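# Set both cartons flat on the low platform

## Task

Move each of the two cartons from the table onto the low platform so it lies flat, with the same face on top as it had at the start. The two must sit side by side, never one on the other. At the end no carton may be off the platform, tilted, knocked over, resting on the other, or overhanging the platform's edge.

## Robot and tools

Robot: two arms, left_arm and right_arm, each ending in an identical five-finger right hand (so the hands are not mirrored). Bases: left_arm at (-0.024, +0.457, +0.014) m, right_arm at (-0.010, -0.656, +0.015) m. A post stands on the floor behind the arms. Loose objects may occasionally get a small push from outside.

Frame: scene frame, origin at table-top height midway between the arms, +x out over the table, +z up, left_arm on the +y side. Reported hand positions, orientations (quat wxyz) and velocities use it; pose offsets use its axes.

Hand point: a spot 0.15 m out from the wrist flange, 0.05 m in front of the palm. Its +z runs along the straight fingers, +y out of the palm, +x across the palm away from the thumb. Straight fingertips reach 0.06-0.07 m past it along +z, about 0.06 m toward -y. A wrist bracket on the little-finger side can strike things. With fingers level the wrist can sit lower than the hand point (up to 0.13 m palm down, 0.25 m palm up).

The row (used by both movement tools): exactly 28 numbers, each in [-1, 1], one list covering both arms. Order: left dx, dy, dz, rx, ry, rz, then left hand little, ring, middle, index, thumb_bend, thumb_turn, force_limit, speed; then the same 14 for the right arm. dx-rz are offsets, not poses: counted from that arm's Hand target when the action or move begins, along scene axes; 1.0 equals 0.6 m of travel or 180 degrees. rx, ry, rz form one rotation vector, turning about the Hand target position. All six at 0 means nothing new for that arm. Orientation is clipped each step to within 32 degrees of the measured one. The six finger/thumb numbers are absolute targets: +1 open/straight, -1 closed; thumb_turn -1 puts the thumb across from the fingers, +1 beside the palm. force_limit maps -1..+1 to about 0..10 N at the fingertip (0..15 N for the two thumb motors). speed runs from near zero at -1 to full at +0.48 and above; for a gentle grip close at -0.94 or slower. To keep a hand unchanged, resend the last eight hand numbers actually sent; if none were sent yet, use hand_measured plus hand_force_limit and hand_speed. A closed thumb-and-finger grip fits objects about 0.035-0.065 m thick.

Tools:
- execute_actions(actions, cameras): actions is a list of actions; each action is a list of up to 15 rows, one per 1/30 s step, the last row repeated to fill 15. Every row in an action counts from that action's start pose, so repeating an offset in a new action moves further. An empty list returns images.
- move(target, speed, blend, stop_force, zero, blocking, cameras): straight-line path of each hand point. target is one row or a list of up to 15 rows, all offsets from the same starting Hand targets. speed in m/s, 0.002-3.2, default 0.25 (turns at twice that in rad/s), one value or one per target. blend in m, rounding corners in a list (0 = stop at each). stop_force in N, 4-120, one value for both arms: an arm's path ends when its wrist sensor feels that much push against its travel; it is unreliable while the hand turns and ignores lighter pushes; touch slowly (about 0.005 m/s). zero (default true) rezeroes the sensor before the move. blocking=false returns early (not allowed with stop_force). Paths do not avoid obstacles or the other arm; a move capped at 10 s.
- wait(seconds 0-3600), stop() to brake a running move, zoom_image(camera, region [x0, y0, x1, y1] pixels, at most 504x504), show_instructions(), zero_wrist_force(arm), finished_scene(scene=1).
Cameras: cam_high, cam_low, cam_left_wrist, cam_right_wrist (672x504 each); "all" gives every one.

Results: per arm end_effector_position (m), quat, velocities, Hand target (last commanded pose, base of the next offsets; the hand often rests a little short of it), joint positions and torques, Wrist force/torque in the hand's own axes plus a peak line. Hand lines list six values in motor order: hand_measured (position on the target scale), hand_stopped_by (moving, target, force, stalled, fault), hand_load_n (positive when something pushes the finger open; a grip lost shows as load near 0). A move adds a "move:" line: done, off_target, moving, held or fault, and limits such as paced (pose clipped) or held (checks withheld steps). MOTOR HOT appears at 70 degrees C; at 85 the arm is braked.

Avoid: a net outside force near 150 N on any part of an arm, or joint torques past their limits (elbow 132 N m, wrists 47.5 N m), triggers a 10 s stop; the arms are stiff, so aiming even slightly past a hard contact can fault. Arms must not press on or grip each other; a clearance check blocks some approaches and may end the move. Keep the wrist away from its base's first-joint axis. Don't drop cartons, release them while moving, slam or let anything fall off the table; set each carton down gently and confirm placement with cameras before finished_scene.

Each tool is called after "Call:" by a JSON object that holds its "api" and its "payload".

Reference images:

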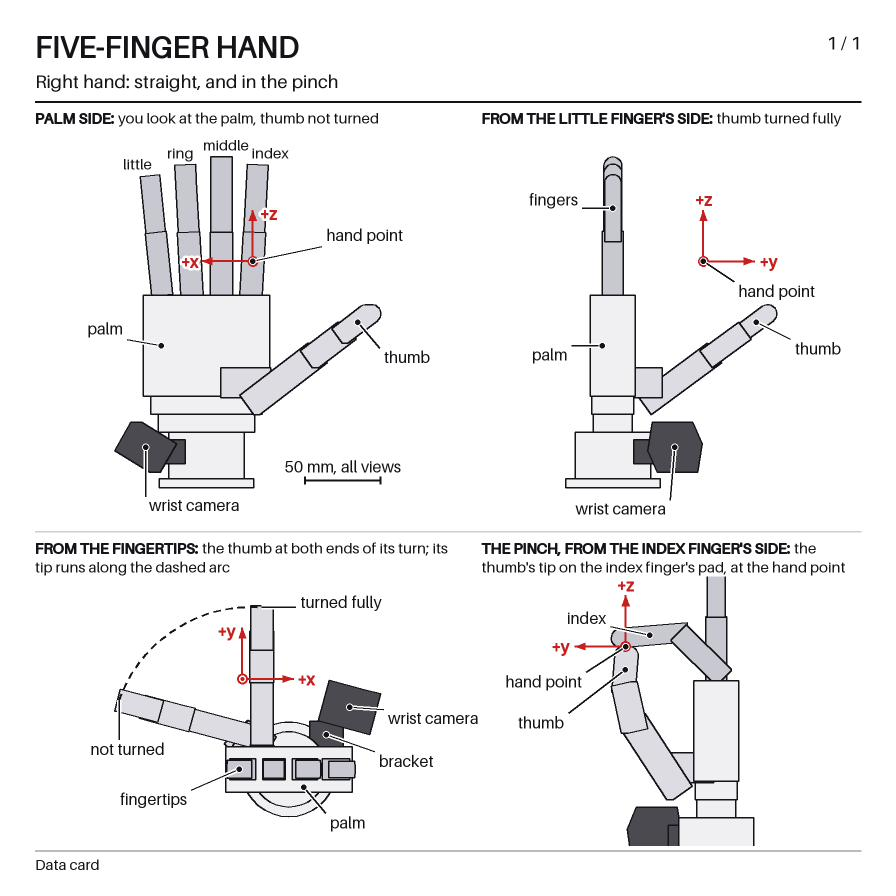

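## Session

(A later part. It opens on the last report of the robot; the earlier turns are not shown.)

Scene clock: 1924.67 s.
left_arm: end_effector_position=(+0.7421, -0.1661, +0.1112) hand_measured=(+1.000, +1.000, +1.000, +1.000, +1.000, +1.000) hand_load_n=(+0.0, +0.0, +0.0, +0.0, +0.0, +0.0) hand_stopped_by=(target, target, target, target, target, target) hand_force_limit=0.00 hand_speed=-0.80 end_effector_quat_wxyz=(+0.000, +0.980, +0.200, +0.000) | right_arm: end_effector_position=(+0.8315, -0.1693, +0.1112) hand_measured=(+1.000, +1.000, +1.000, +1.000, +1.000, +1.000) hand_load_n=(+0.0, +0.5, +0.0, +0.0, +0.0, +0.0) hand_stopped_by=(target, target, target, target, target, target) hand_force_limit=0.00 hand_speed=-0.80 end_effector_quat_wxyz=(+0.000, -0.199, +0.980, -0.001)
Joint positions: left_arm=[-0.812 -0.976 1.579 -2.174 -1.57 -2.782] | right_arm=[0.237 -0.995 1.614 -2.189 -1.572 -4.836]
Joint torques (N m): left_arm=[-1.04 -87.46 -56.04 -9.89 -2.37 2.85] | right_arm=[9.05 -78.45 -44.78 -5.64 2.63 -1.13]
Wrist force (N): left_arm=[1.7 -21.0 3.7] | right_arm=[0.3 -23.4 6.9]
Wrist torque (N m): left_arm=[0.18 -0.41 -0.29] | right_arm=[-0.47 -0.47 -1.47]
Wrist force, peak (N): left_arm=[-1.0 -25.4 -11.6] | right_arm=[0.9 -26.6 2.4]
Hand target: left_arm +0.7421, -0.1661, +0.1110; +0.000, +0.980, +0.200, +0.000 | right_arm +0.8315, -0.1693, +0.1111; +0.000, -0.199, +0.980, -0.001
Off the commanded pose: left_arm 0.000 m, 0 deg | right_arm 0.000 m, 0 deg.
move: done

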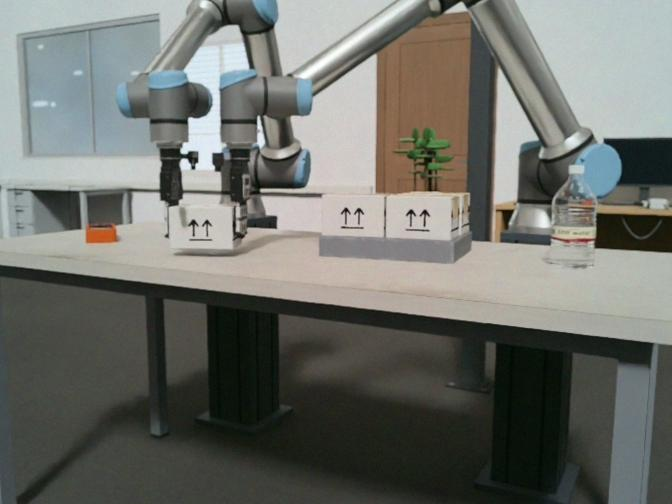

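Call:
{"api": "move", "payload": {"target": [0,0,0.1067,0,0,0,1,1,1,1,1,1,0,-0.8,0,0,0.1067,0,0,0,1,1,1,1,1,1,0,-0.8], "speed": 0.03}}

Scene clock: 1932.37 s.
left_arm: end_effector_position=(+0.7421, -0.1662, +0.1754) hand_measured=(+1.000, +1.000, +1.000, +1.000, +1.000, +1.000) hand_load_n=(+0.0, +0.0, +0.0, +0.0, +0.0, +0.0) hand_stopped_by=(target, target, target, target, target, target) hand_force_limit=0.00 hand_speed=-0.80 end_effector_quat_wxyz=(+0.000, +0.980, +0.200, +0.000) | right_arm: end_effector_position=(+0.8316, -0.1693, +0.1753) hand_measured=(+1.000, +1.000, +1.000, +1.000, +1.000, +1.000) hand_load_n=(+0.5, +0.0, +0.0, +0.0, +0.0, +0.0) hand_stopped_by=(target, target, target, target, target, target) hand_force_limit=0.00 hand_speed=-0.80 end_effector_quat_wxyz=(+0.000, -0.199, +0.980, -0.001)
Joint positions: left_arm=[-0.812 -1.031 1.539 -2.079 -1.57 -2.782] | right_arm=[0.237 -1.052 1.574 -2.093 -1.572 -4.836]
Joint torques (N m): left_arm=[-5.95 -76.36 -47.55 -11.78 -2.46 2.66] | right_arm=[8.4 -73.95 -35.88 -5.78 6.77 -1.12]
Wrist force (N): left_arm=[1.4 -26.3 3.2] | right_arm=[0.9 -28.5 6.5]
Wrist torque (N m): left_arm=[0.18 -0.34 -0.54] | right_arm=[-0.44 -0.45 -1.68]
Wrist force, peak (N): left_arm=[1.4 -26.3 3.2] | right_arm=[0.9 -28.5 6.5]
Hand target: left_arm +0.7421, -0.1661, +0.1751; +0.000, +0.980, +0.200, +0.000 | right_arm +0.8315, -0.1693, +0.1751; +0.000, -0.199, +0.980, -0.001
Off the commanded pose: left_arm 0.000 m, 0 deg | right_arm 0.000 m, 0 deg.
move: done

Call:
{"api": "move", "payload": {"target": [-0.1624,0.0695,0,0,0,-0.0333,1,1,1,1,1,1,0,-0.8,-0.1643,0.0538,0,0,0,-0.0333,1,1,1,1,1,1,0,-0.8], "speed": 0.04}}

Scene clock: 1941.70 s.
left_arm: end_effector_position=(+0.6444, -0.1244, +0.1751) hand_measured=(+1.000, +1.000, +1.000, +1.000, +1.000, +1.000) hand_load_n=(+0.0, +0.0, +0.0, +0.0, +0.0, +0.0) hand_stopped_by=(target, target, target, target, target, target) hand_force_limit=0.00 hand_speed=-0.80 end_effector_quat_wxyz=(+0.000, +0.989, +0.148, +0.000) end_effector_velocity=(+0.003, -0.002, +0.001) end_effector_angular_velocity=(-0.002, -0.001, +0.000) | right_arm: end_effector_position=(+0.7327, -0.1369, +0.1750) hand_measured=(+1.000, +1.000, +1.000, +1.000, +1.000, +1.000) hand_load_n=(+0.0, +0.0, +0.0, +0.0, +0.0, +0.0) hand_stopped_by=(target, target, target, target, target, target) hand_force_limit=0.00 hand_speed=-0.80 end_effector_quat_wxyz=(+0.000, -0.148, +0.989, -0.001) end_effector_velocity=(+0.002, +0.000, +0.001) end_effector_angular_velocity=(+0.000, -0.001, +0.004)
Joint positions: left_arm=[-0.856 -1.169 1.757 -2.159 -1.57 -2.722] | right_arm=[0.31 -1.16 1.744 -2.155 -1.572 -4.658]
Joint velocities: left_arm=[0.001 0.003 -0.006 0.001 0 0.001] | right_arm=[-0.001 0.002 -0.004 0 0 -0.005]
Joint torques (N m): left_arm=[-5.84 -63.82 -62.59 -7.09 -3.68 -2.41] | right_arm=[4.67 -64.3 -54.99 -3.47 9.36 -1.28]
Wrist force (N): left_arm=[2.3 -25.5 3.7] | right_arm=[1.1 -27.6 6.3]
Wrist torque (N m): left_arm=[0.18 -0.39 -0.67] | right_arm=[-0.49 -0.43 -1.54]
Wrist force, peak (N): left_arm=[1.8 -26.8 3.3] | right_arm=[1.0 -29.1 6.9]
Hand target: left_arm +0.6446, -0.1244, +0.1751; +0.000, +0.989, +0.148, +0.000 | right_arm +0.7329, -0.1370, +0.1751; +0.000, -0.148, +0.989, -0.001
Off the commanded pose: left_arm 0.000 m, 0 deg | right_arm 0.000 m, 0 deg.
move: done

Call:
{"api": "move", "payload": {"target": [-0.162,0.0681,0,0,0,-0.0278,1,1,1,1,1,1,0,-0.8,-0.1647,0.0553,0,0,0,-0.0278,1,1,1,1,1,1,0,-0.8], "speed": 0.04}}

Scene clock: 1950.70 s.
left_arm: end_effector_position=(+0.5473, -0.0835, +0.1751) hand_measured=(+1.000, +1.000, +1.000, +1.000, +1.000, +1.000) hand_load_n=(+0.0, +0.0, +0.0, +0.0, +0.0, +0.0) hand_stopped_by=(target, target, target, target, target, target) hand_force_limit=0.00 hand_speed=-0.80 end_effector_quat_wxyz=(+0.000, +0.994, +0.105, +0.000) end_effector_velocity=(+0.003, -0.001, +0.001) end_effector_angular_velocity=(-0.001, -0.001, +0.002) | right_arm: end_effector_position=(+0.6339, -0.1037, +0.1750) hand_measured=(+1.000, +1.000, +1.000, +1.000, +1.000, +1.000) hand_load_n=(+0.0, +0.0, +0.5, +0.0, +0.0, +0.0) hand_stopped_by=(target, target, target, target, target, target) hand_force_limit=0.00 hand_speed=-0.80 end_effector_quat_wxyz=(+0.000, -0.104, +0.995, -0.001)
Joint positions: left_arm=[-0.914 -1.306 1.953 -2.217 -1.57 -2.692] | right_arm=[0.399 -1.254 1.881 -2.198 -1.572 -4.482]
Joint velocities: left_arm=[0.002 0.003 -0.005 0.001 0 -0.001] | right_arm=[within noise]
Joint torques (N m): left_arm=[-2.78 -48.96 -62.83 -7.12 -4.6 0.99] | right_arm=[1.77 -53.45 -57.53 -5.53 8.92 -1.39]
Wrist force (N): left_arm=[3.3 -23.1 4.6] | right_arm=[1.9 -24.9 5.9]
Wrist torque (N m): left_arm=[0.20 -0.43 -0.71] | right_arm=[-0.47 -0.36 -1.39]
Wrist force, peak (N): left_arm=[2.8 -25.9 3.6] | right_arm=[1.8 -27.5 6.7]
Hand target: left_arm +0.5474, -0.0836, +0.1751; +0.000, +0.994, +0.105, +0.000 | right_arm +0.6341, -0.1038, +0.1751; +0.000, -0.104, +0.995, -0.001
Off the commanded pose: left_arm 0.000 m, 0 deg | right_arm 0.000 m, 0 deg.
move: done

Call:
{"api": "move", "payload": {"target": [-0.1587,0.0673,0,0,0,-0.0333,1,1,1,1,1,1,0,-0.8,-0.164,0.0531,0,0,0,-0.0333,1,1,1,1,1,1,0,-0.8], "speed": 0.04, "cameras": ["all"]}}

Scene clock: 1963.53 s.
left_arm: end_effector_position=(+0.4520, -0.0431, +0.1751) hand_measured=(+1.000, +1.000, +1.000, +1.000, +1.000, +1.000) hand_load_n=(+0.0, +0.0, +0.0, +0.0, +0.0, +0.0) hand_stopped_by=(target, target, target, target, target, target) hand_force_limit=0.00 hand_speed=-0.80 end_effector_quat_wxyz=(+0.000, +0.999, +0.053, +0.000) end_effector_velocity=(+0.003, -0.002, +0.001) end_effector_angular_velocity=(-0.001, -0.001, +0.002) | right_arm: end_effector_position=(+0.5355, -0.0719, +0.1750) hand_measured=(+1.000, +1.000, +1.000, +1.000, +1.000, +1.000) hand_load_n=(+0.0, +0.0, +0.0, +0.0, +0.0, +0.0) hand_stopped_by=(target, target, target, target, target, target) hand_force_limit=0.00 hand_speed=-0.80 end_effector_quat_wxyz=(+0.000, -0.052, +0.999, -0.001) end_effector_velocity=(+0.002, +0.000, +0.000) end_effector_angular_velocity=(+0.000, -0.001, +0.004)
Joint positions: left_arm=[-0.986 -1.444 2.127 -2.254 -1.57 -2.66] | right_arm=[0.506 -1.335 1.992 -2.227 -1.572 -4.27]
Joint velocities: left_arm=[0.002 0.003 -0.005 0 0 0] | right_arm=[-0.002 0.002 -0.003 0 0 -0.006]
Joint torques (N m): left_arm=[-5.73 -43.05 -65.67 -9.91 -3.45 0.77] | right_arm=[0.52 -45.76 -60.66 -8.58 10.24 -1.05]
Wrist force (N): left_arm=[2.6 -29.0 5.5] | right_arm=[1.5 -31.4 5.2]
Wrist torque (N m): left_arm=[0.33 -0.32 -0.86] | right_arm=[-0.43 -0.31 -1.62]
Wrist force, peak (N): left_arm=[2.4 -29.5 5.5] | right_arm=[1.5 -31.4 5.2]
Hand target: left_arm +0.4522, -0.0432, +0.1751; +0.000, +0.999, +0.053, +0.000 | right_arm +0.5357, -0.0720, +0.1751; +0.000, -0.052, +0.999, -0.001
Off the commanded pose: left_arm 0.000 m, 0 deg | right_arm 0.000 m, 0 deg.
move: done
cam_left_wrist: T_world_to_cam=[[0.37824, -0.92511, 0.03314, -0.2226], [-0.77755, -0.29808, 0.55368, 0.23226], [-0.50233, -0.2352, -0.83207, 0.47394]] pos_world=[0.50287, -0.02523, 0.27314]
cam_right_wrist: T_world_to_cam=[[-0.35949, 0.93284, -0.02393, 0.26568], [0.78413, 0.31588, 0.53419, -0.49474], [0.50588, 0.17328, -0.84502, 0.00543]] pos_world=[0.4807, -0.0925, 0.27524]

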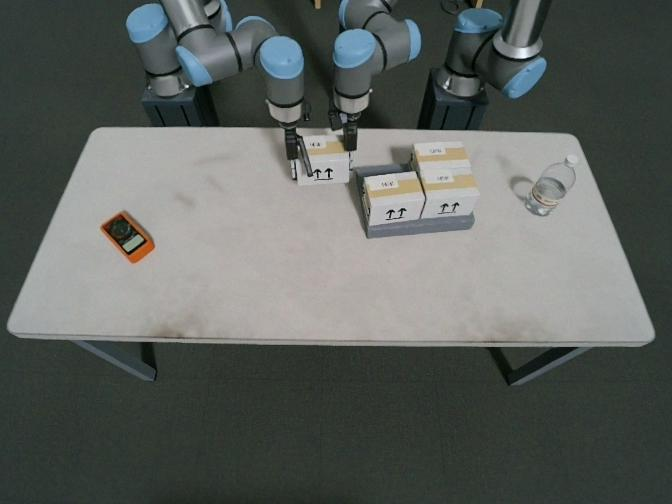

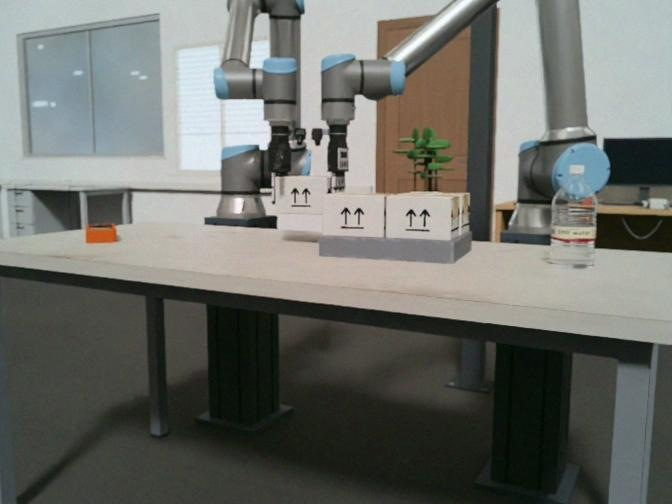

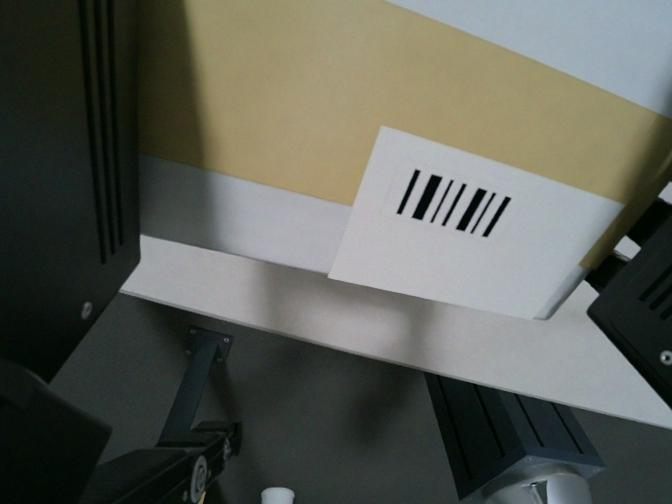

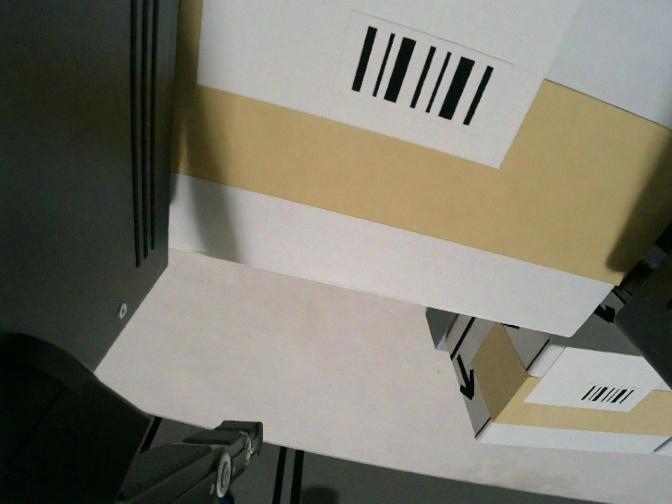

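Call:
{"api": "move", "payload": {"target": [-0.004,0.275,0,0,0,0,1,1,1,1,1,1,0,-0.8,-0.004,0.275,0,0,0,0,1,1,1,1,1,1,0,-0.8], "speed": 0.05, "cameras": ["all"]}}

Scene clock: 1976.53 s.
left_arm: end_effector_position=(+0.4497, +0.1220, +0.1750) hand_measured=(+1.000, +1.000, +1.000, +1.000, +1.000, +1.000) hand_load_n=(+0.0, +0.0, +0.0, +0.0, -0.5, +0.0) hand_stopped_by=(target, target, target, target, target, target) hand_force_limit=0.00 hand_speed=-0.80 end_effector_quat_wxyz=(+0.000, +0.999, +0.053, +0.000) end_effector_velocity=(+0.001, -0.004, +0.001) end_effector_angular_velocity=(-0.001, -0.001, +0.001) | right_arm: end_effector_position=(+0.5332, +0.0932, +0.1751) hand_measured=(+1.000, +1.000, +1.000, +1.000, +1.000, +1.000) hand_load_n=(+0.0, +0.0, +0.0, +0.0, +0.0, +0.0) hand_stopped_by=(target, target, target, target, target, target) hand_force_limit=0.00 hand_speed=-0.80 end_effector_quat_wxyz=(+0.000, -0.052, +0.999, -0.001) end_effector_velocity=(+0.000, -0.003, -0.001) end_effector_angular_velocity=(-0.001, +0.001, -0.001)
Joint positions: left_arm=[-0.815 -1.603 2.296 -2.264 -1.57 -2.488] | right_arm=[0.679 -1.159 1.742 -2.153 -1.572 -4.097]
Joint velocities: left_arm=[-0.004 0.002 -0.004 0 0 -0.005] | right_arm=[-0.003 -0.002 0.005 -0.001 0 -0.002]
Joint torques (N m): left_arm=[-18.81 -25.34 -59.01 -6.91 -5.93 -2.12] | right_arm=[-2.63 -80.73 -42.78 -12.73 7.84 -1.27]
Wrist force (N): left_arm=[7.4 -25.0 5.8] | right_arm=[6.5 -27.6 4.7]
Wrist torque (N m): left_arm=[0.44 -0.38 -1.01] | right_arm=[-0.43 -0.36 -1.40]
Wrist force, peak (N): left_arm=[3.0 -30.8 5.2] | right_arm=[1.6 -33.4 5.3]
Hand target: left_arm +0.4498, +0.1218, +0.1751; +0.000, +0.999, +0.053, +0.000 | right_arm +0.5333, +0.0930, +0.1751; +0.000, -0.052, +0.999, -0.001
Off the commanded pose: left_arm 0.000 m, 0 deg | right_arm 0.000 m, 0 deg.
move: done
cam_left_wrist: T_world_to_cam=[[0.37827, -0.92511, 0.03301, -0.06888], [-0.77753, -0.29817, 0.55366, 0.27977], [-0.50235, -0.2351, -0.83209, 0.51156]] pos_world=[0.50057, 0.13997, 0.27304]
cam_right_wrist: T_world_to_cam=[[-0.3594, 0.93288, -0.02391, 0.11083], [0.78412, 0.31578, 0.53426, -0.54523], [0.50595, 0.17327, -0.84498, -0.02202]] pos_world=[0.4785, 0.0726, 0.27533]

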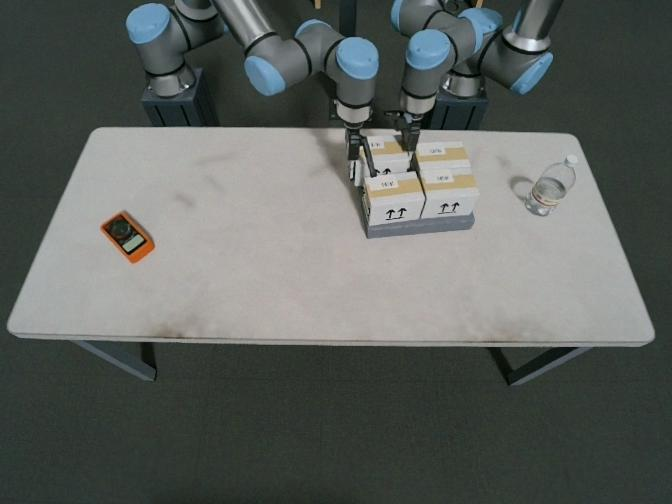

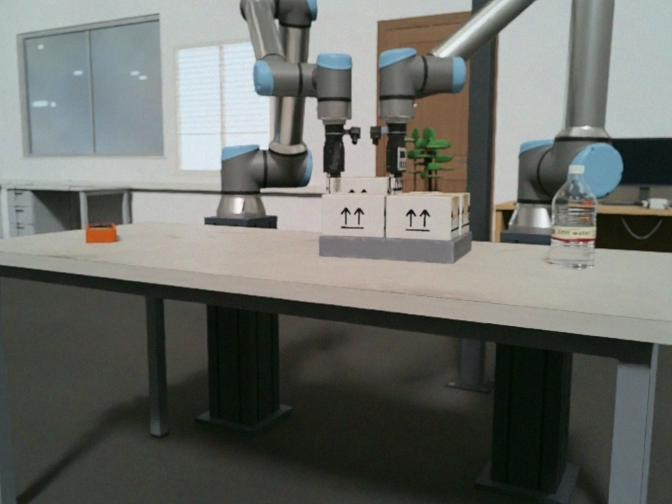

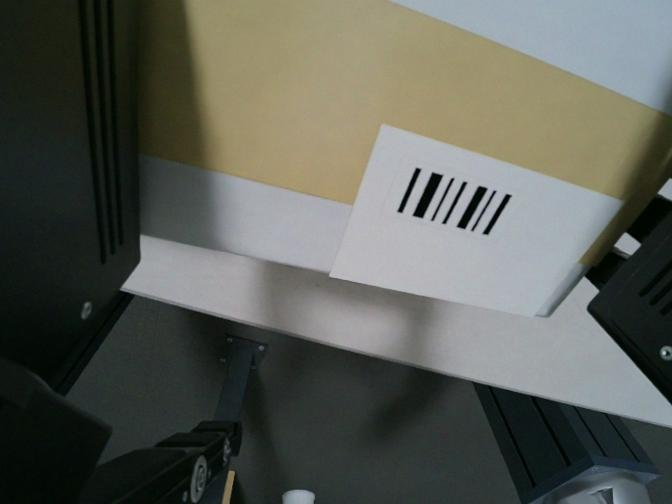

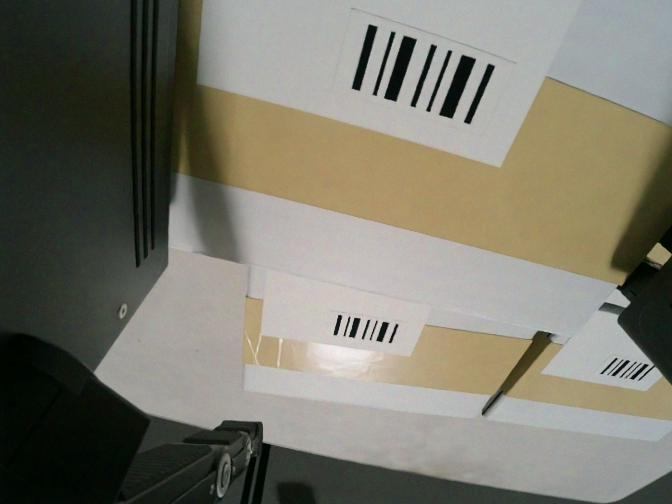

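Call:
{"api": "zoom_image", "payload": {"camera": "cam_high", "region": [340, 120, 480, 220]}}

Call:
{"api": "zoom_image", "payload": {"camera": "cam_right_wrist", "region": [472, 200, 672, 420]}}

Scaled by 3.600 from the camera's image (finer frame: 960x720).

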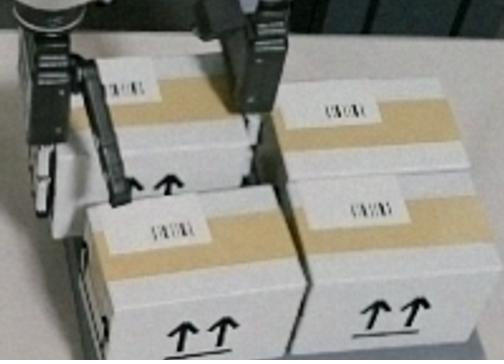

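Scaled by 2.291 from the camera's image (finer frame: 960x720).

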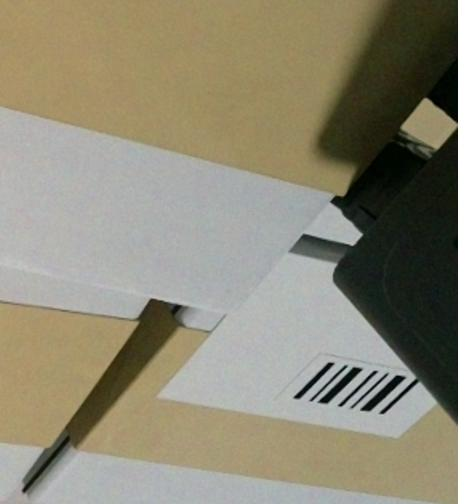

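Call:
{"api": "move", "payload": {"target": [-0.0007,0.041,0,0,0,0,1,1,1,1,1,1,0,-0.8,-0.0007,0.041,0,0,0,0,1,1,1,1,1,1,0,-0.8], "speed": 0.02, "cameras": ["all"]}}

Call:
{"api": "zoom_image", "payload": {"camera": "cam_high", "region": [350, 110, 430, 190]}}

Scene clock: 2004.37 s.
left_arm: end_effector_position=(+0.4493, +0.1466, +0.1750) hand_measured=(+1.000, +1.000, +1.000, +1.000, +1.000, +1.000) hand_load_n=(+0.0, +0.0, +0.0, +0.0, +0.0, +0.0) hand_stopped_by=(target, target, target, target, target, target) hand_force_limit=0.00 hand_speed=-0.80 end_effector_quat_wxyz=(+0.000, +0.999, +0.053, +0.000) | right_arm: end_effector_position=(+0.5329, +0.1178, +0.1751) hand_measured=(+1.000, +1.000, +1.000, +1.000, +1.000, +1.000) hand_load_n=(+0.0, +0.0, +0.0, +0.0, +0.0, +0.0) hand_stopped_by=(target, target, target, target, target, target) hand_force_limit=0.00 hand_speed=-0.80 end_effector_quat_wxyz=(+0.000, -0.052, +0.999, -0.001)
Joint positions: left_arm=[-0.783 -1.623 2.316 -2.263 -1.57 -2.456] | right_arm=[0.701 -1.131 1.7 -2.139 -1.572 -4.075]
Joint torques (N m): left_arm=[-29.16 -28.16 -55.12 -6.52 -5.29 -1.98] | right_arm=[-0.86 -85.65 -45.21 -11.67 4.68 -0.12]
Wrist force (N): left_arm=[8.4 -26.9 6.6] | right_arm=[7.2 -29.3 4.4]
Wrist torque (N m): left_arm=[0.41 -0.43 -1.17] | right_arm=[-0.39 -0.35 -1.54]
Wrist force, peak (N): left_arm=[8.4 -26.9 6.6] | right_arm=[7.2 -29.3 4.4]
Hand target: left_arm +0.4494, +0.1464, +0.1751; +0.000, +0.999, +0.053, +0.000 | right_arm +0.5329, +0.1176, +0.1751; +0.000, -0.052, +0.999, -0.001
Off the commanded pose: left_arm 0.000 m, 0 deg | right_arm 0.000 m, 0 deg.
move: done
cam_left_wrist: T_world_to_cam=[[0.37832, -0.92508, 0.03309, -0.04602], [-0.77752, -0.29816, 0.55368, 0.28678], [-0.50233, -0.2352, -0.83207, 0.51714]] pos_world=[0.50017, 0.16457, 0.27304]
cam_right_wrist: T_world_to_cam=[[-0.35943, 0.93287, -0.02393, 0.08776], [0.78408, 0.31581, 0.53431, -0.55268], [0.50599, 0.17328, -0.84495, -0.02611]] pos_world=[0.4781, 0.0972, 0.27533]

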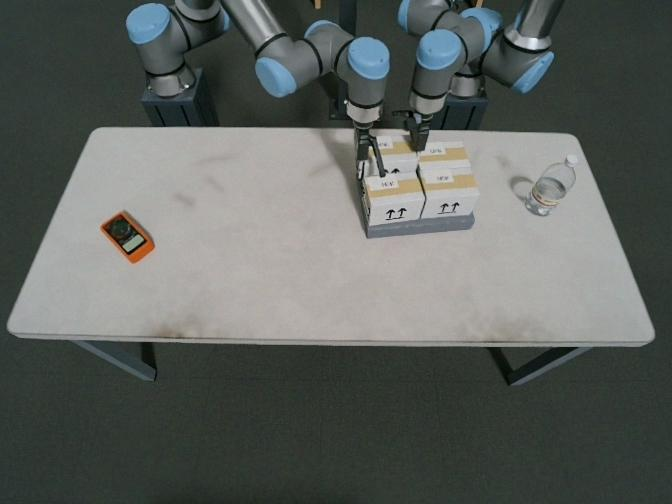

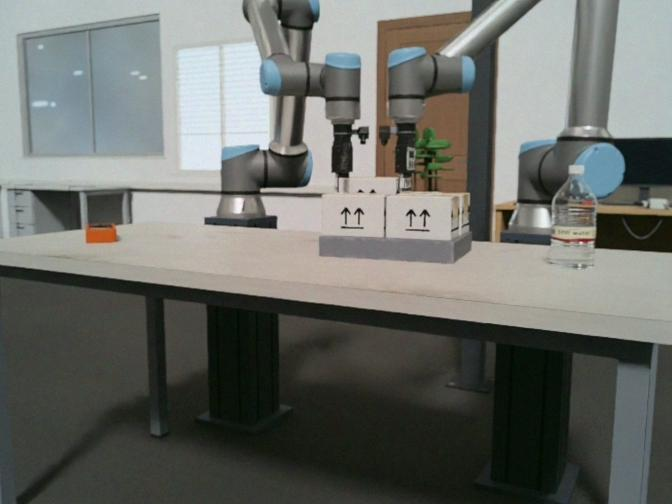

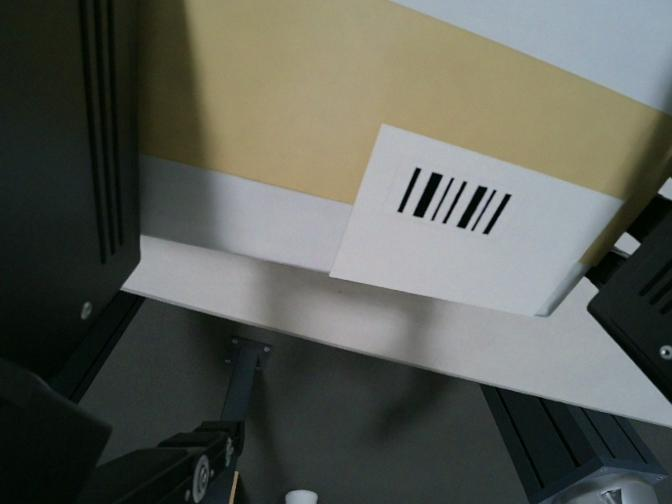

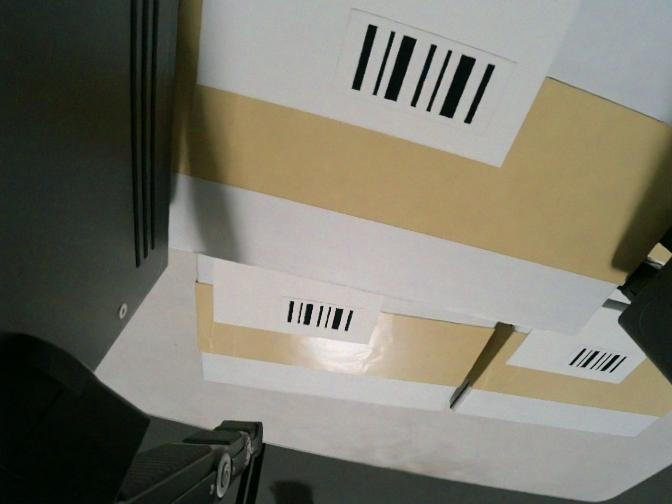

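Scaled by 6.300 from the camera's image (finer frame: 960x720).

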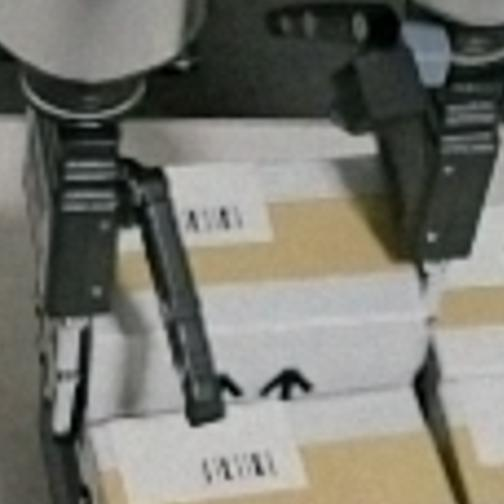

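Call:
{"api": "move", "payload": {"target": [0,0,-0.05,0,0,0,1,1,1,1,1,1,0,-0.8,0,0,-0.05,0,0,0,1,1,1,1,1,1,0,-0.8], "speed": 0.02, "cameras": ["cam_high", "cam_right_wrist"]}}

Call:
{"api": "zoom_image", "payload": {"camera": "cam_right_wrist", "region": [172, 200, 672, 420]}}

Call:
{"api": "zoom_image", "payload": {"camera": "cam_high", "region": [350, 110, 430, 190]}}

Scene clock: 2015.77 s.
left_arm: end_effector_position=(+0.4493, +0.1465, +0.1449) hand_measured=(+1.000, +1.000, +1.000, +1.000, +1.000, +1.000) hand_load_n=(+0.0, +0.0, +0.0, +0.0, +0.0, +0.0) hand_stopped_by=(target, target, target, target, target, target) hand_force_limit=0.00 hand_speed=-0.80 end_effector_quat_wxyz=(+0.000, +0.999, +0.053, +0.000) | right_arm: end_effector_position=(+0.5329, +0.1176, +0.1449) hand_measured=(+1.000, +1.000, +1.000, +1.000, +1.000, +1.000) hand_load_n=(+0.0, +0.0, +0.0, +0.0, +0.0, +0.0) hand_stopped_by=(target, target, target, target, target, target) hand_force_limit=0.00 hand_speed=-0.80 end_effector_quat_wxyz=(+0.000, -0.052, +0.999, -0.001)
Joint positions: left_arm=[-0.783 -1.578 2.343 -2.336 -1.57 -2.457] | right_arm=[0.7 -1.104 1.72 -2.187 -1.572 -4.076]
Joint torques (N m): left_arm=[-20.3 -56.66 -53.54 -4.52 -7.79 -2.09] | right_arm=[8.89 -85.84 -55.33 -8.14 7.33 -0.66]
Wrist force (N): left_arm=[7.2 -22.0 6.1] | right_arm=[6.4 -24.1 4.6]
Wrist torque (N m): left_arm=[0.31 -0.41 -0.97] | right_arm=[-0.44 -0.36 -1.29]
Wrist force, peak (N): left_arm=[8.3 -29.0 5.3] | right_arm=[7.0 -31.9 4.1]
Hand target: left_arm +0.4494, +0.1464, +0.1451; +0.000, +0.999, +0.053, +0.000 | right_arm +0.5329, +0.1176, +0.1451; +0.000, -0.052, +0.999, -0.001
Off the commanded pose: left_arm 0.000 m, 0 deg | right_arm 0.000 m, 0 deg.
move: done
cam_right_wrist: T_world_to_cam=[[-0.3594, 0.93288, -0.02391, 0.0872], [0.78412, 0.31578, 0.53426, -0.53648], [0.50595, 0.17327, -0.84498, -0.05157]] pos_world=[0.4781, 0.097, 0.24513]

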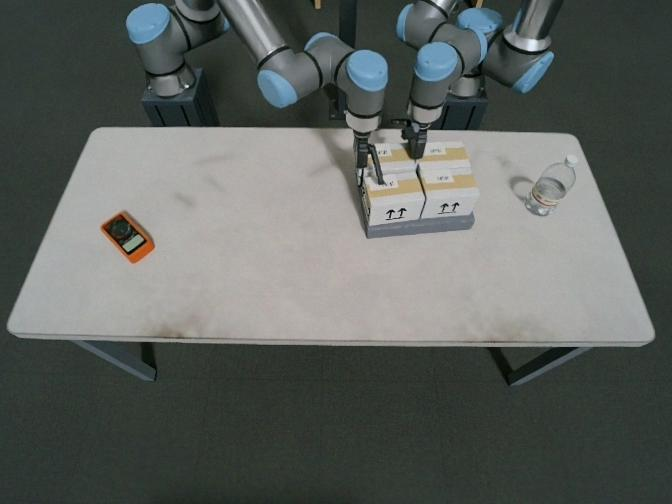

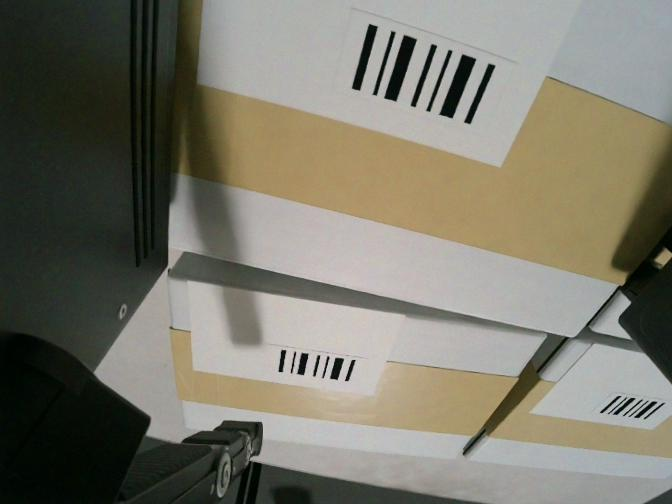

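Scaled by 1.008 from the camera's image (finer frame: 960x720).

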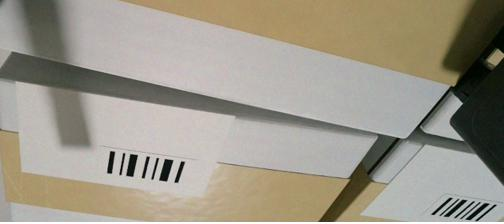

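Scaled by 6.300 from the camera's image (finer frame: 960x720).

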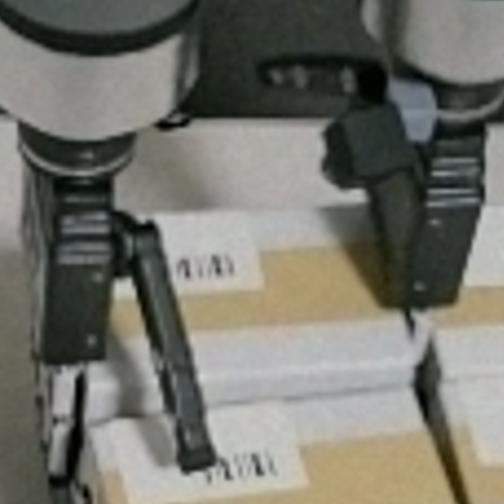

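Call:
{"api": "move", "payload": {"target": [0,0,-0.03,0,0,0,1,1,1,1,1,1,0,-0.8,0,0,-0.03,0,0,0,1,1,1,1,1,1,0,-0.8], "speed": 0.006, "stop_force": 5, "cameras": ["cam_high", "cam_low", "cam_right_wrist"]}}

Scene clock: 2027.13 s.
left_arm: end_effector_position=(+0.4494, +0.1464, +0.1370) hand_measured=(+1.000, +1.000, +1.000, +1.000, +1.000, +1.000) hand_load_n=(+0.0, +0.0, +0.0, +0.0, +0.0, +0.0) hand_stopped_by=(target, target, target, target, target, target) hand_force_limit=0.00 hand_speed=-0.80 end_effector_quat_wxyz=(+0.000, +0.999, +0.053, +0.000) | right_arm: end_effector_position=(+0.5329, +0.1176, +0.1382) hand_measured=(+1.000, +1.000, +1.000, +1.000, +1.000, +1.000) hand_load_n=(+0.5, +0.0, +0.0, +0.0, +0.0, +0.0) hand_stopped_by=(target, target, target, target, target, target) hand_force_limit=0.00 hand_speed=-0.80 end_effector_quat_wxyz=(+0.000, -0.052, +0.999, -0.001)
Joint positions: left_arm=[-0.783 -1.566 2.35 -2.355 -1.57 -2.457] | right_arm=[0.7 -1.097 1.725 -2.197 -1.572 -4.076]
Joint torques (N m): left_arm=[-9.65 -53.96 -55.17 -5.83 -5.45 -0.62] | right_arm=[26.55 -78.45 -59.44 -8.09 4.87 0.57]
Wrist force (N): left_arm=[7.8 -22.6 5.8] | right_arm=[6.7 -27.8 -5.1]
Wrist torque (N m): left_arm=[0.21 -0.36 -0.98] | right_arm=[0.18 0.18 -1.53]
Wrist force, peak (N): left_arm=[8.2 -28.9 5.9] | right_arm=[7.3 -31.0 4.7]
Hand target: left_arm +0.4494, +0.1464, +0.1370; +0.000, +0.999, +0.053, +0.000 (not the last commanded pose) | right_arm +0.5329, +0.1176, +0.1382; +0.000, -0.052, +0.999, -0.001 (not the last commanded pose)
Off the commanded pose: left_arm 0.010 m, 0 deg | right_arm 0.011 m, 0 deg.
move: contact (left_arm, right_arm)
cam_right_wrist: T_world_to_cam=[[-0.3594, 0.93288, -0.02391, 0.08704], [0.78412, 0.31578, 0.53426, -0.53291], [0.50595, 0.17327, -0.84498, -0.05723]] pos_world=[0.4781, 0.097, 0.23844]

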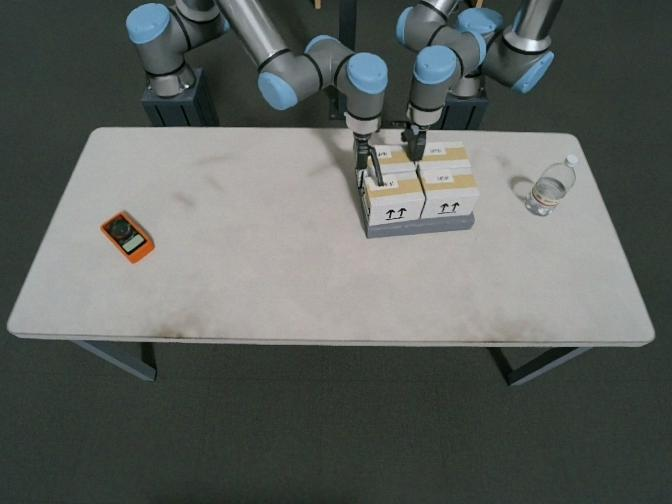

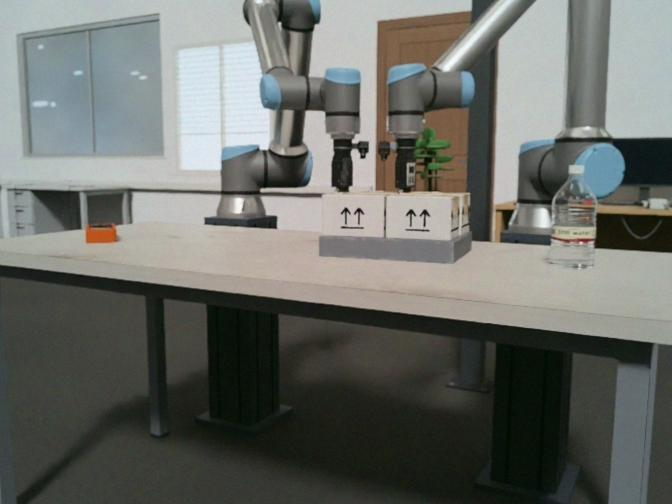

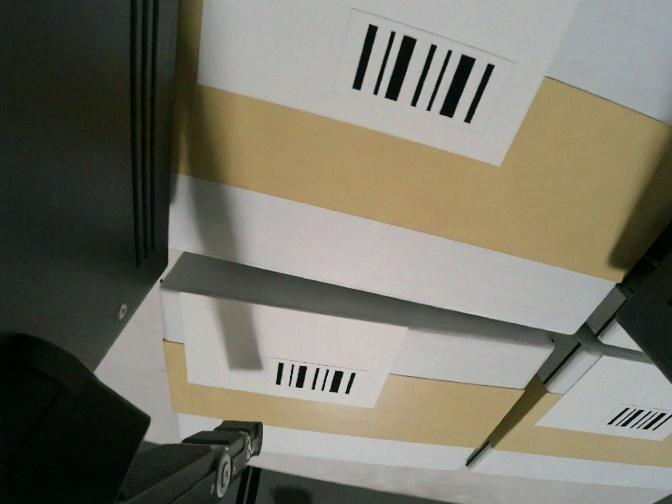

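Call:
{"api": "move", "payload": {"target": [0,0,-0.0008,0,0,0,1,1,1,1,1,1,0,-0.8,0,0,0.0005,0,0,0,1,1,1,1,1,1,0,-0.8], "speed": 0.004}}

Call:
{"api": "zoom_image", "payload": {"camera": "cam_right_wrist", "region": [472, 240, 672, 420]}}

Scene clock: 2033.80 s.
left_arm: end_effector_position=(+0.4494, +0.1464, +0.1366) hand_measured=(+1.000, +1.000, +1.000, +1.000, +1.000, +1.000) hand_load_n=(+0.0, +0.0, +0.0, +0.0, +0.0, +0.0) hand_stopped_by=(target, target, target, target, target, target) hand_force_limit=0.00 hand_speed=-0.80 end_effector_quat_wxyz=(+0.000, +0.999, +0.053, +0.000) | right_arm: end_effector_position=(+0.5329, +0.1176, +0.1385) hand_measured=(+1.000, +1.000, +1.000, +1.000, +1.000, +1.000) hand_load_n=(+0.5, +0.0, +0.0, +0.0, +0.0, +0.0) hand_stopped_by=(target, target, target, target, target, target) hand_force_limit=0.00 hand_speed=-0.80 end_effector_quat_wxyz=(+0.000, -0.052, +0.999, -0.001)
Joint positions: left_arm=[-0.783 -1.565 2.35 -2.357 -1.57 -2.457] | right_arm=[0.7 -1.098 1.724 -2.197 -1.572 -4.076]
Joint torques (N m): left_arm=[-9.27 -19.24 -34.02 -6.19 -5.22 -0.54] | right_arm=[22.74 -83.99 -64.11 -8.74 4.91 0.82]
Wrist force (N): left_arm=[8.2 -26.2 -2.6] | right_arm=[6.6 -27.5 3.0]
Wrist torque (N m): left_arm=[0.63 0.00 -1.04] | right_arm=[-0.21 -0.26 -1.50]
Wrist force, peak (N): left_arm=[7.9 -27.6 3.1] | right_arm=[6.7 -28.2 -4.8]
Hand target: left_arm +0.4494, +0.1464, +0.1365; +0.000, +0.999, +0.053, +0.000 | right_arm +0.5329, +0.1176, +0.1385; +0.000, -0.052, +0.999, -0.001
Off the commanded pose: left_arm 0.000 m, 0 deg | right_arm 0.000 m, 0 deg.
move: done

Scaled by 2.520 from the camera's image (finer frame: 960x720).
This view is cut from an older image: the scene may have changed since it was taken.

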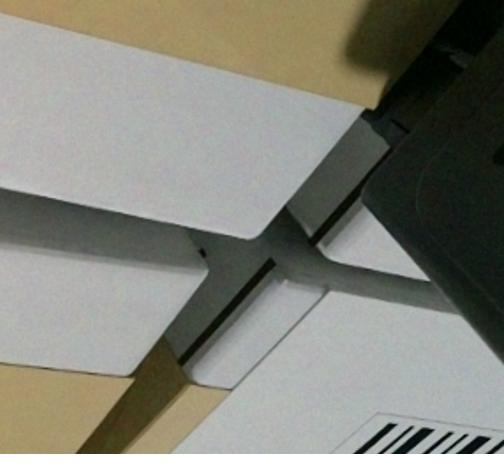

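Call:
{"api": "move", "payload": {"target": [[-0.0005,0.005,0,0,0,0,1,1,1,1,1,1,0,-0.8,0,0,0,0,0,0,1,1,1,1,1,1,0,-0.8],[-0.0005,0.005,0,0,0,0,1,1,1,1,1,1,0,-0.8,0.002,-0.0199,0,0,0,0,1,1,1,1,1,1,0,-0.8]], "speed": 0.006, "cameras": ["all"]}}

Scene clock: 2048.50 s.
left_arm: end_effector_position=(+0.4491, +0.1494, +0.1365) hand_measured=(+1.000, +1.000, +1.000, +1.000, +1.000, +1.000) hand_load_n=(+0.0, +0.0, +0.0, +0.0, +0.0, +0.0) hand_stopped_by=(target, target, target, target, target, target) hand_force_limit=0.00 hand_speed=-0.80 end_effector_quat_wxyz=(+0.000, +0.999, +0.053, +0.000) | right_arm: end_effector_position=(+0.5341, +0.1056, +0.1385) hand_measured=(+1.000, +1.000, +1.000, +1.000, +1.000, +1.000) hand_load_n=(+0.0, +0.0, +0.0, +0.0, +0.0, +0.0) hand_stopped_by=(target, target, target, target, target, target) hand_force_limit=0.00 hand_speed=-0.80 end_effector_quat_wxyz=(+0.000, -0.052, +0.999, -0.001)
Joint positions: left_arm=[-0.779 -1.567 2.353 -2.356 -1.57 -2.453] | right_arm=[0.689 -1.11 1.744 -2.204 -1.572 -4.087]
Joint torques (N m): left_arm=[-10.06 -27.17 -41.09 -1.92 1.39 -2.51] | right_arm=[-3.92 -72.56 -37.1 -5.8 -3.14 -0.86]
Wrist force (N): left_arm=[3.1 2.5 1.6] | right_arm=[1.4 -1.3 2.3]
Wrist torque (N m): left_arm=[0.23 -0.48 0.18] | right_arm=[-0.31 -0.34 0.14]
Wrist force, peak (N): left_arm=[8.6 -26.6 -6.5] | right_arm=[6.6 -27.5 3.6]
Hand target: left_arm +0.4491, +0.1494, +0.1365; +0.000, +0.999, +0.053, +0.000 | right_arm +0.5341, +0.1057, +0.1385; +0.000, -0.052, +0.999, -0.001
Off the commanded pose: left_arm 0.000 m, 0 deg | right_arm 0.000 m, 0 deg.
move: done
cam_left_wrist: T_world_to_cam=[[0.37848, -0.92502, 0.03313, -0.04215], [-0.77749, -0.2983, 0.55365, 0.30872], [-0.50225, -0.2353, -0.83209, 0.4856]] pos_world=[0.49987, 0.16737, 0.23454]
cam_right_wrist: T_world_to_cam=[[-0.3594, 0.93288, -0.02391, 0.09867], [0.78412, 0.31578, 0.53426, -0.53022], [0.50595, 0.17327, -0.84498, -0.0555]] pos_world=[0.4793, 0.085, 0.23874]

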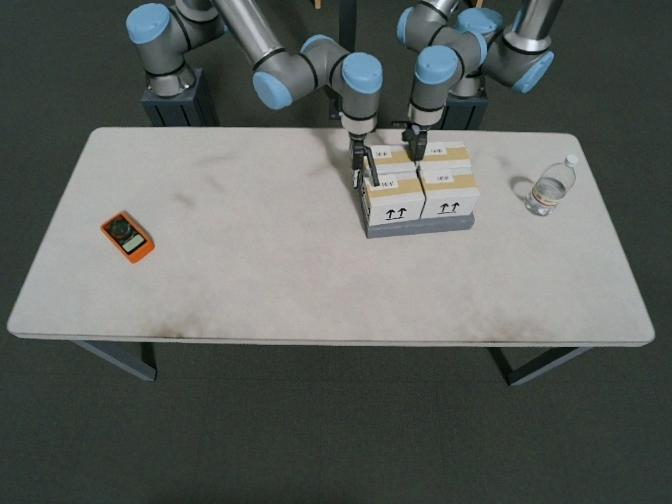

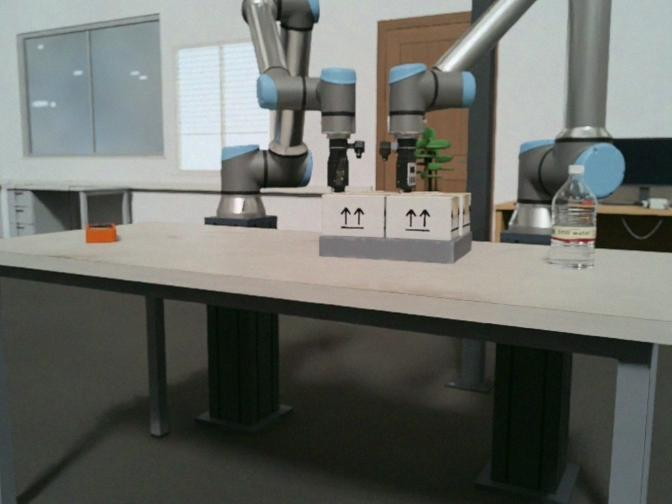

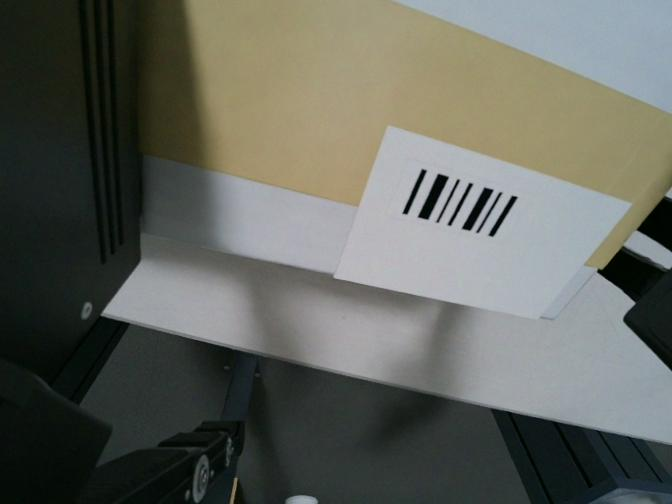

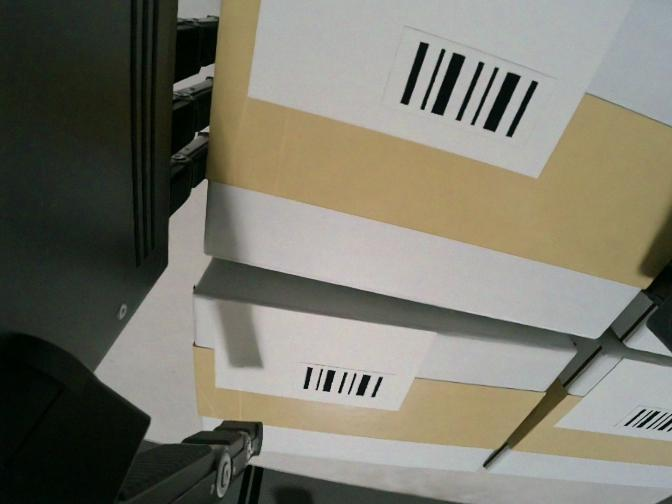

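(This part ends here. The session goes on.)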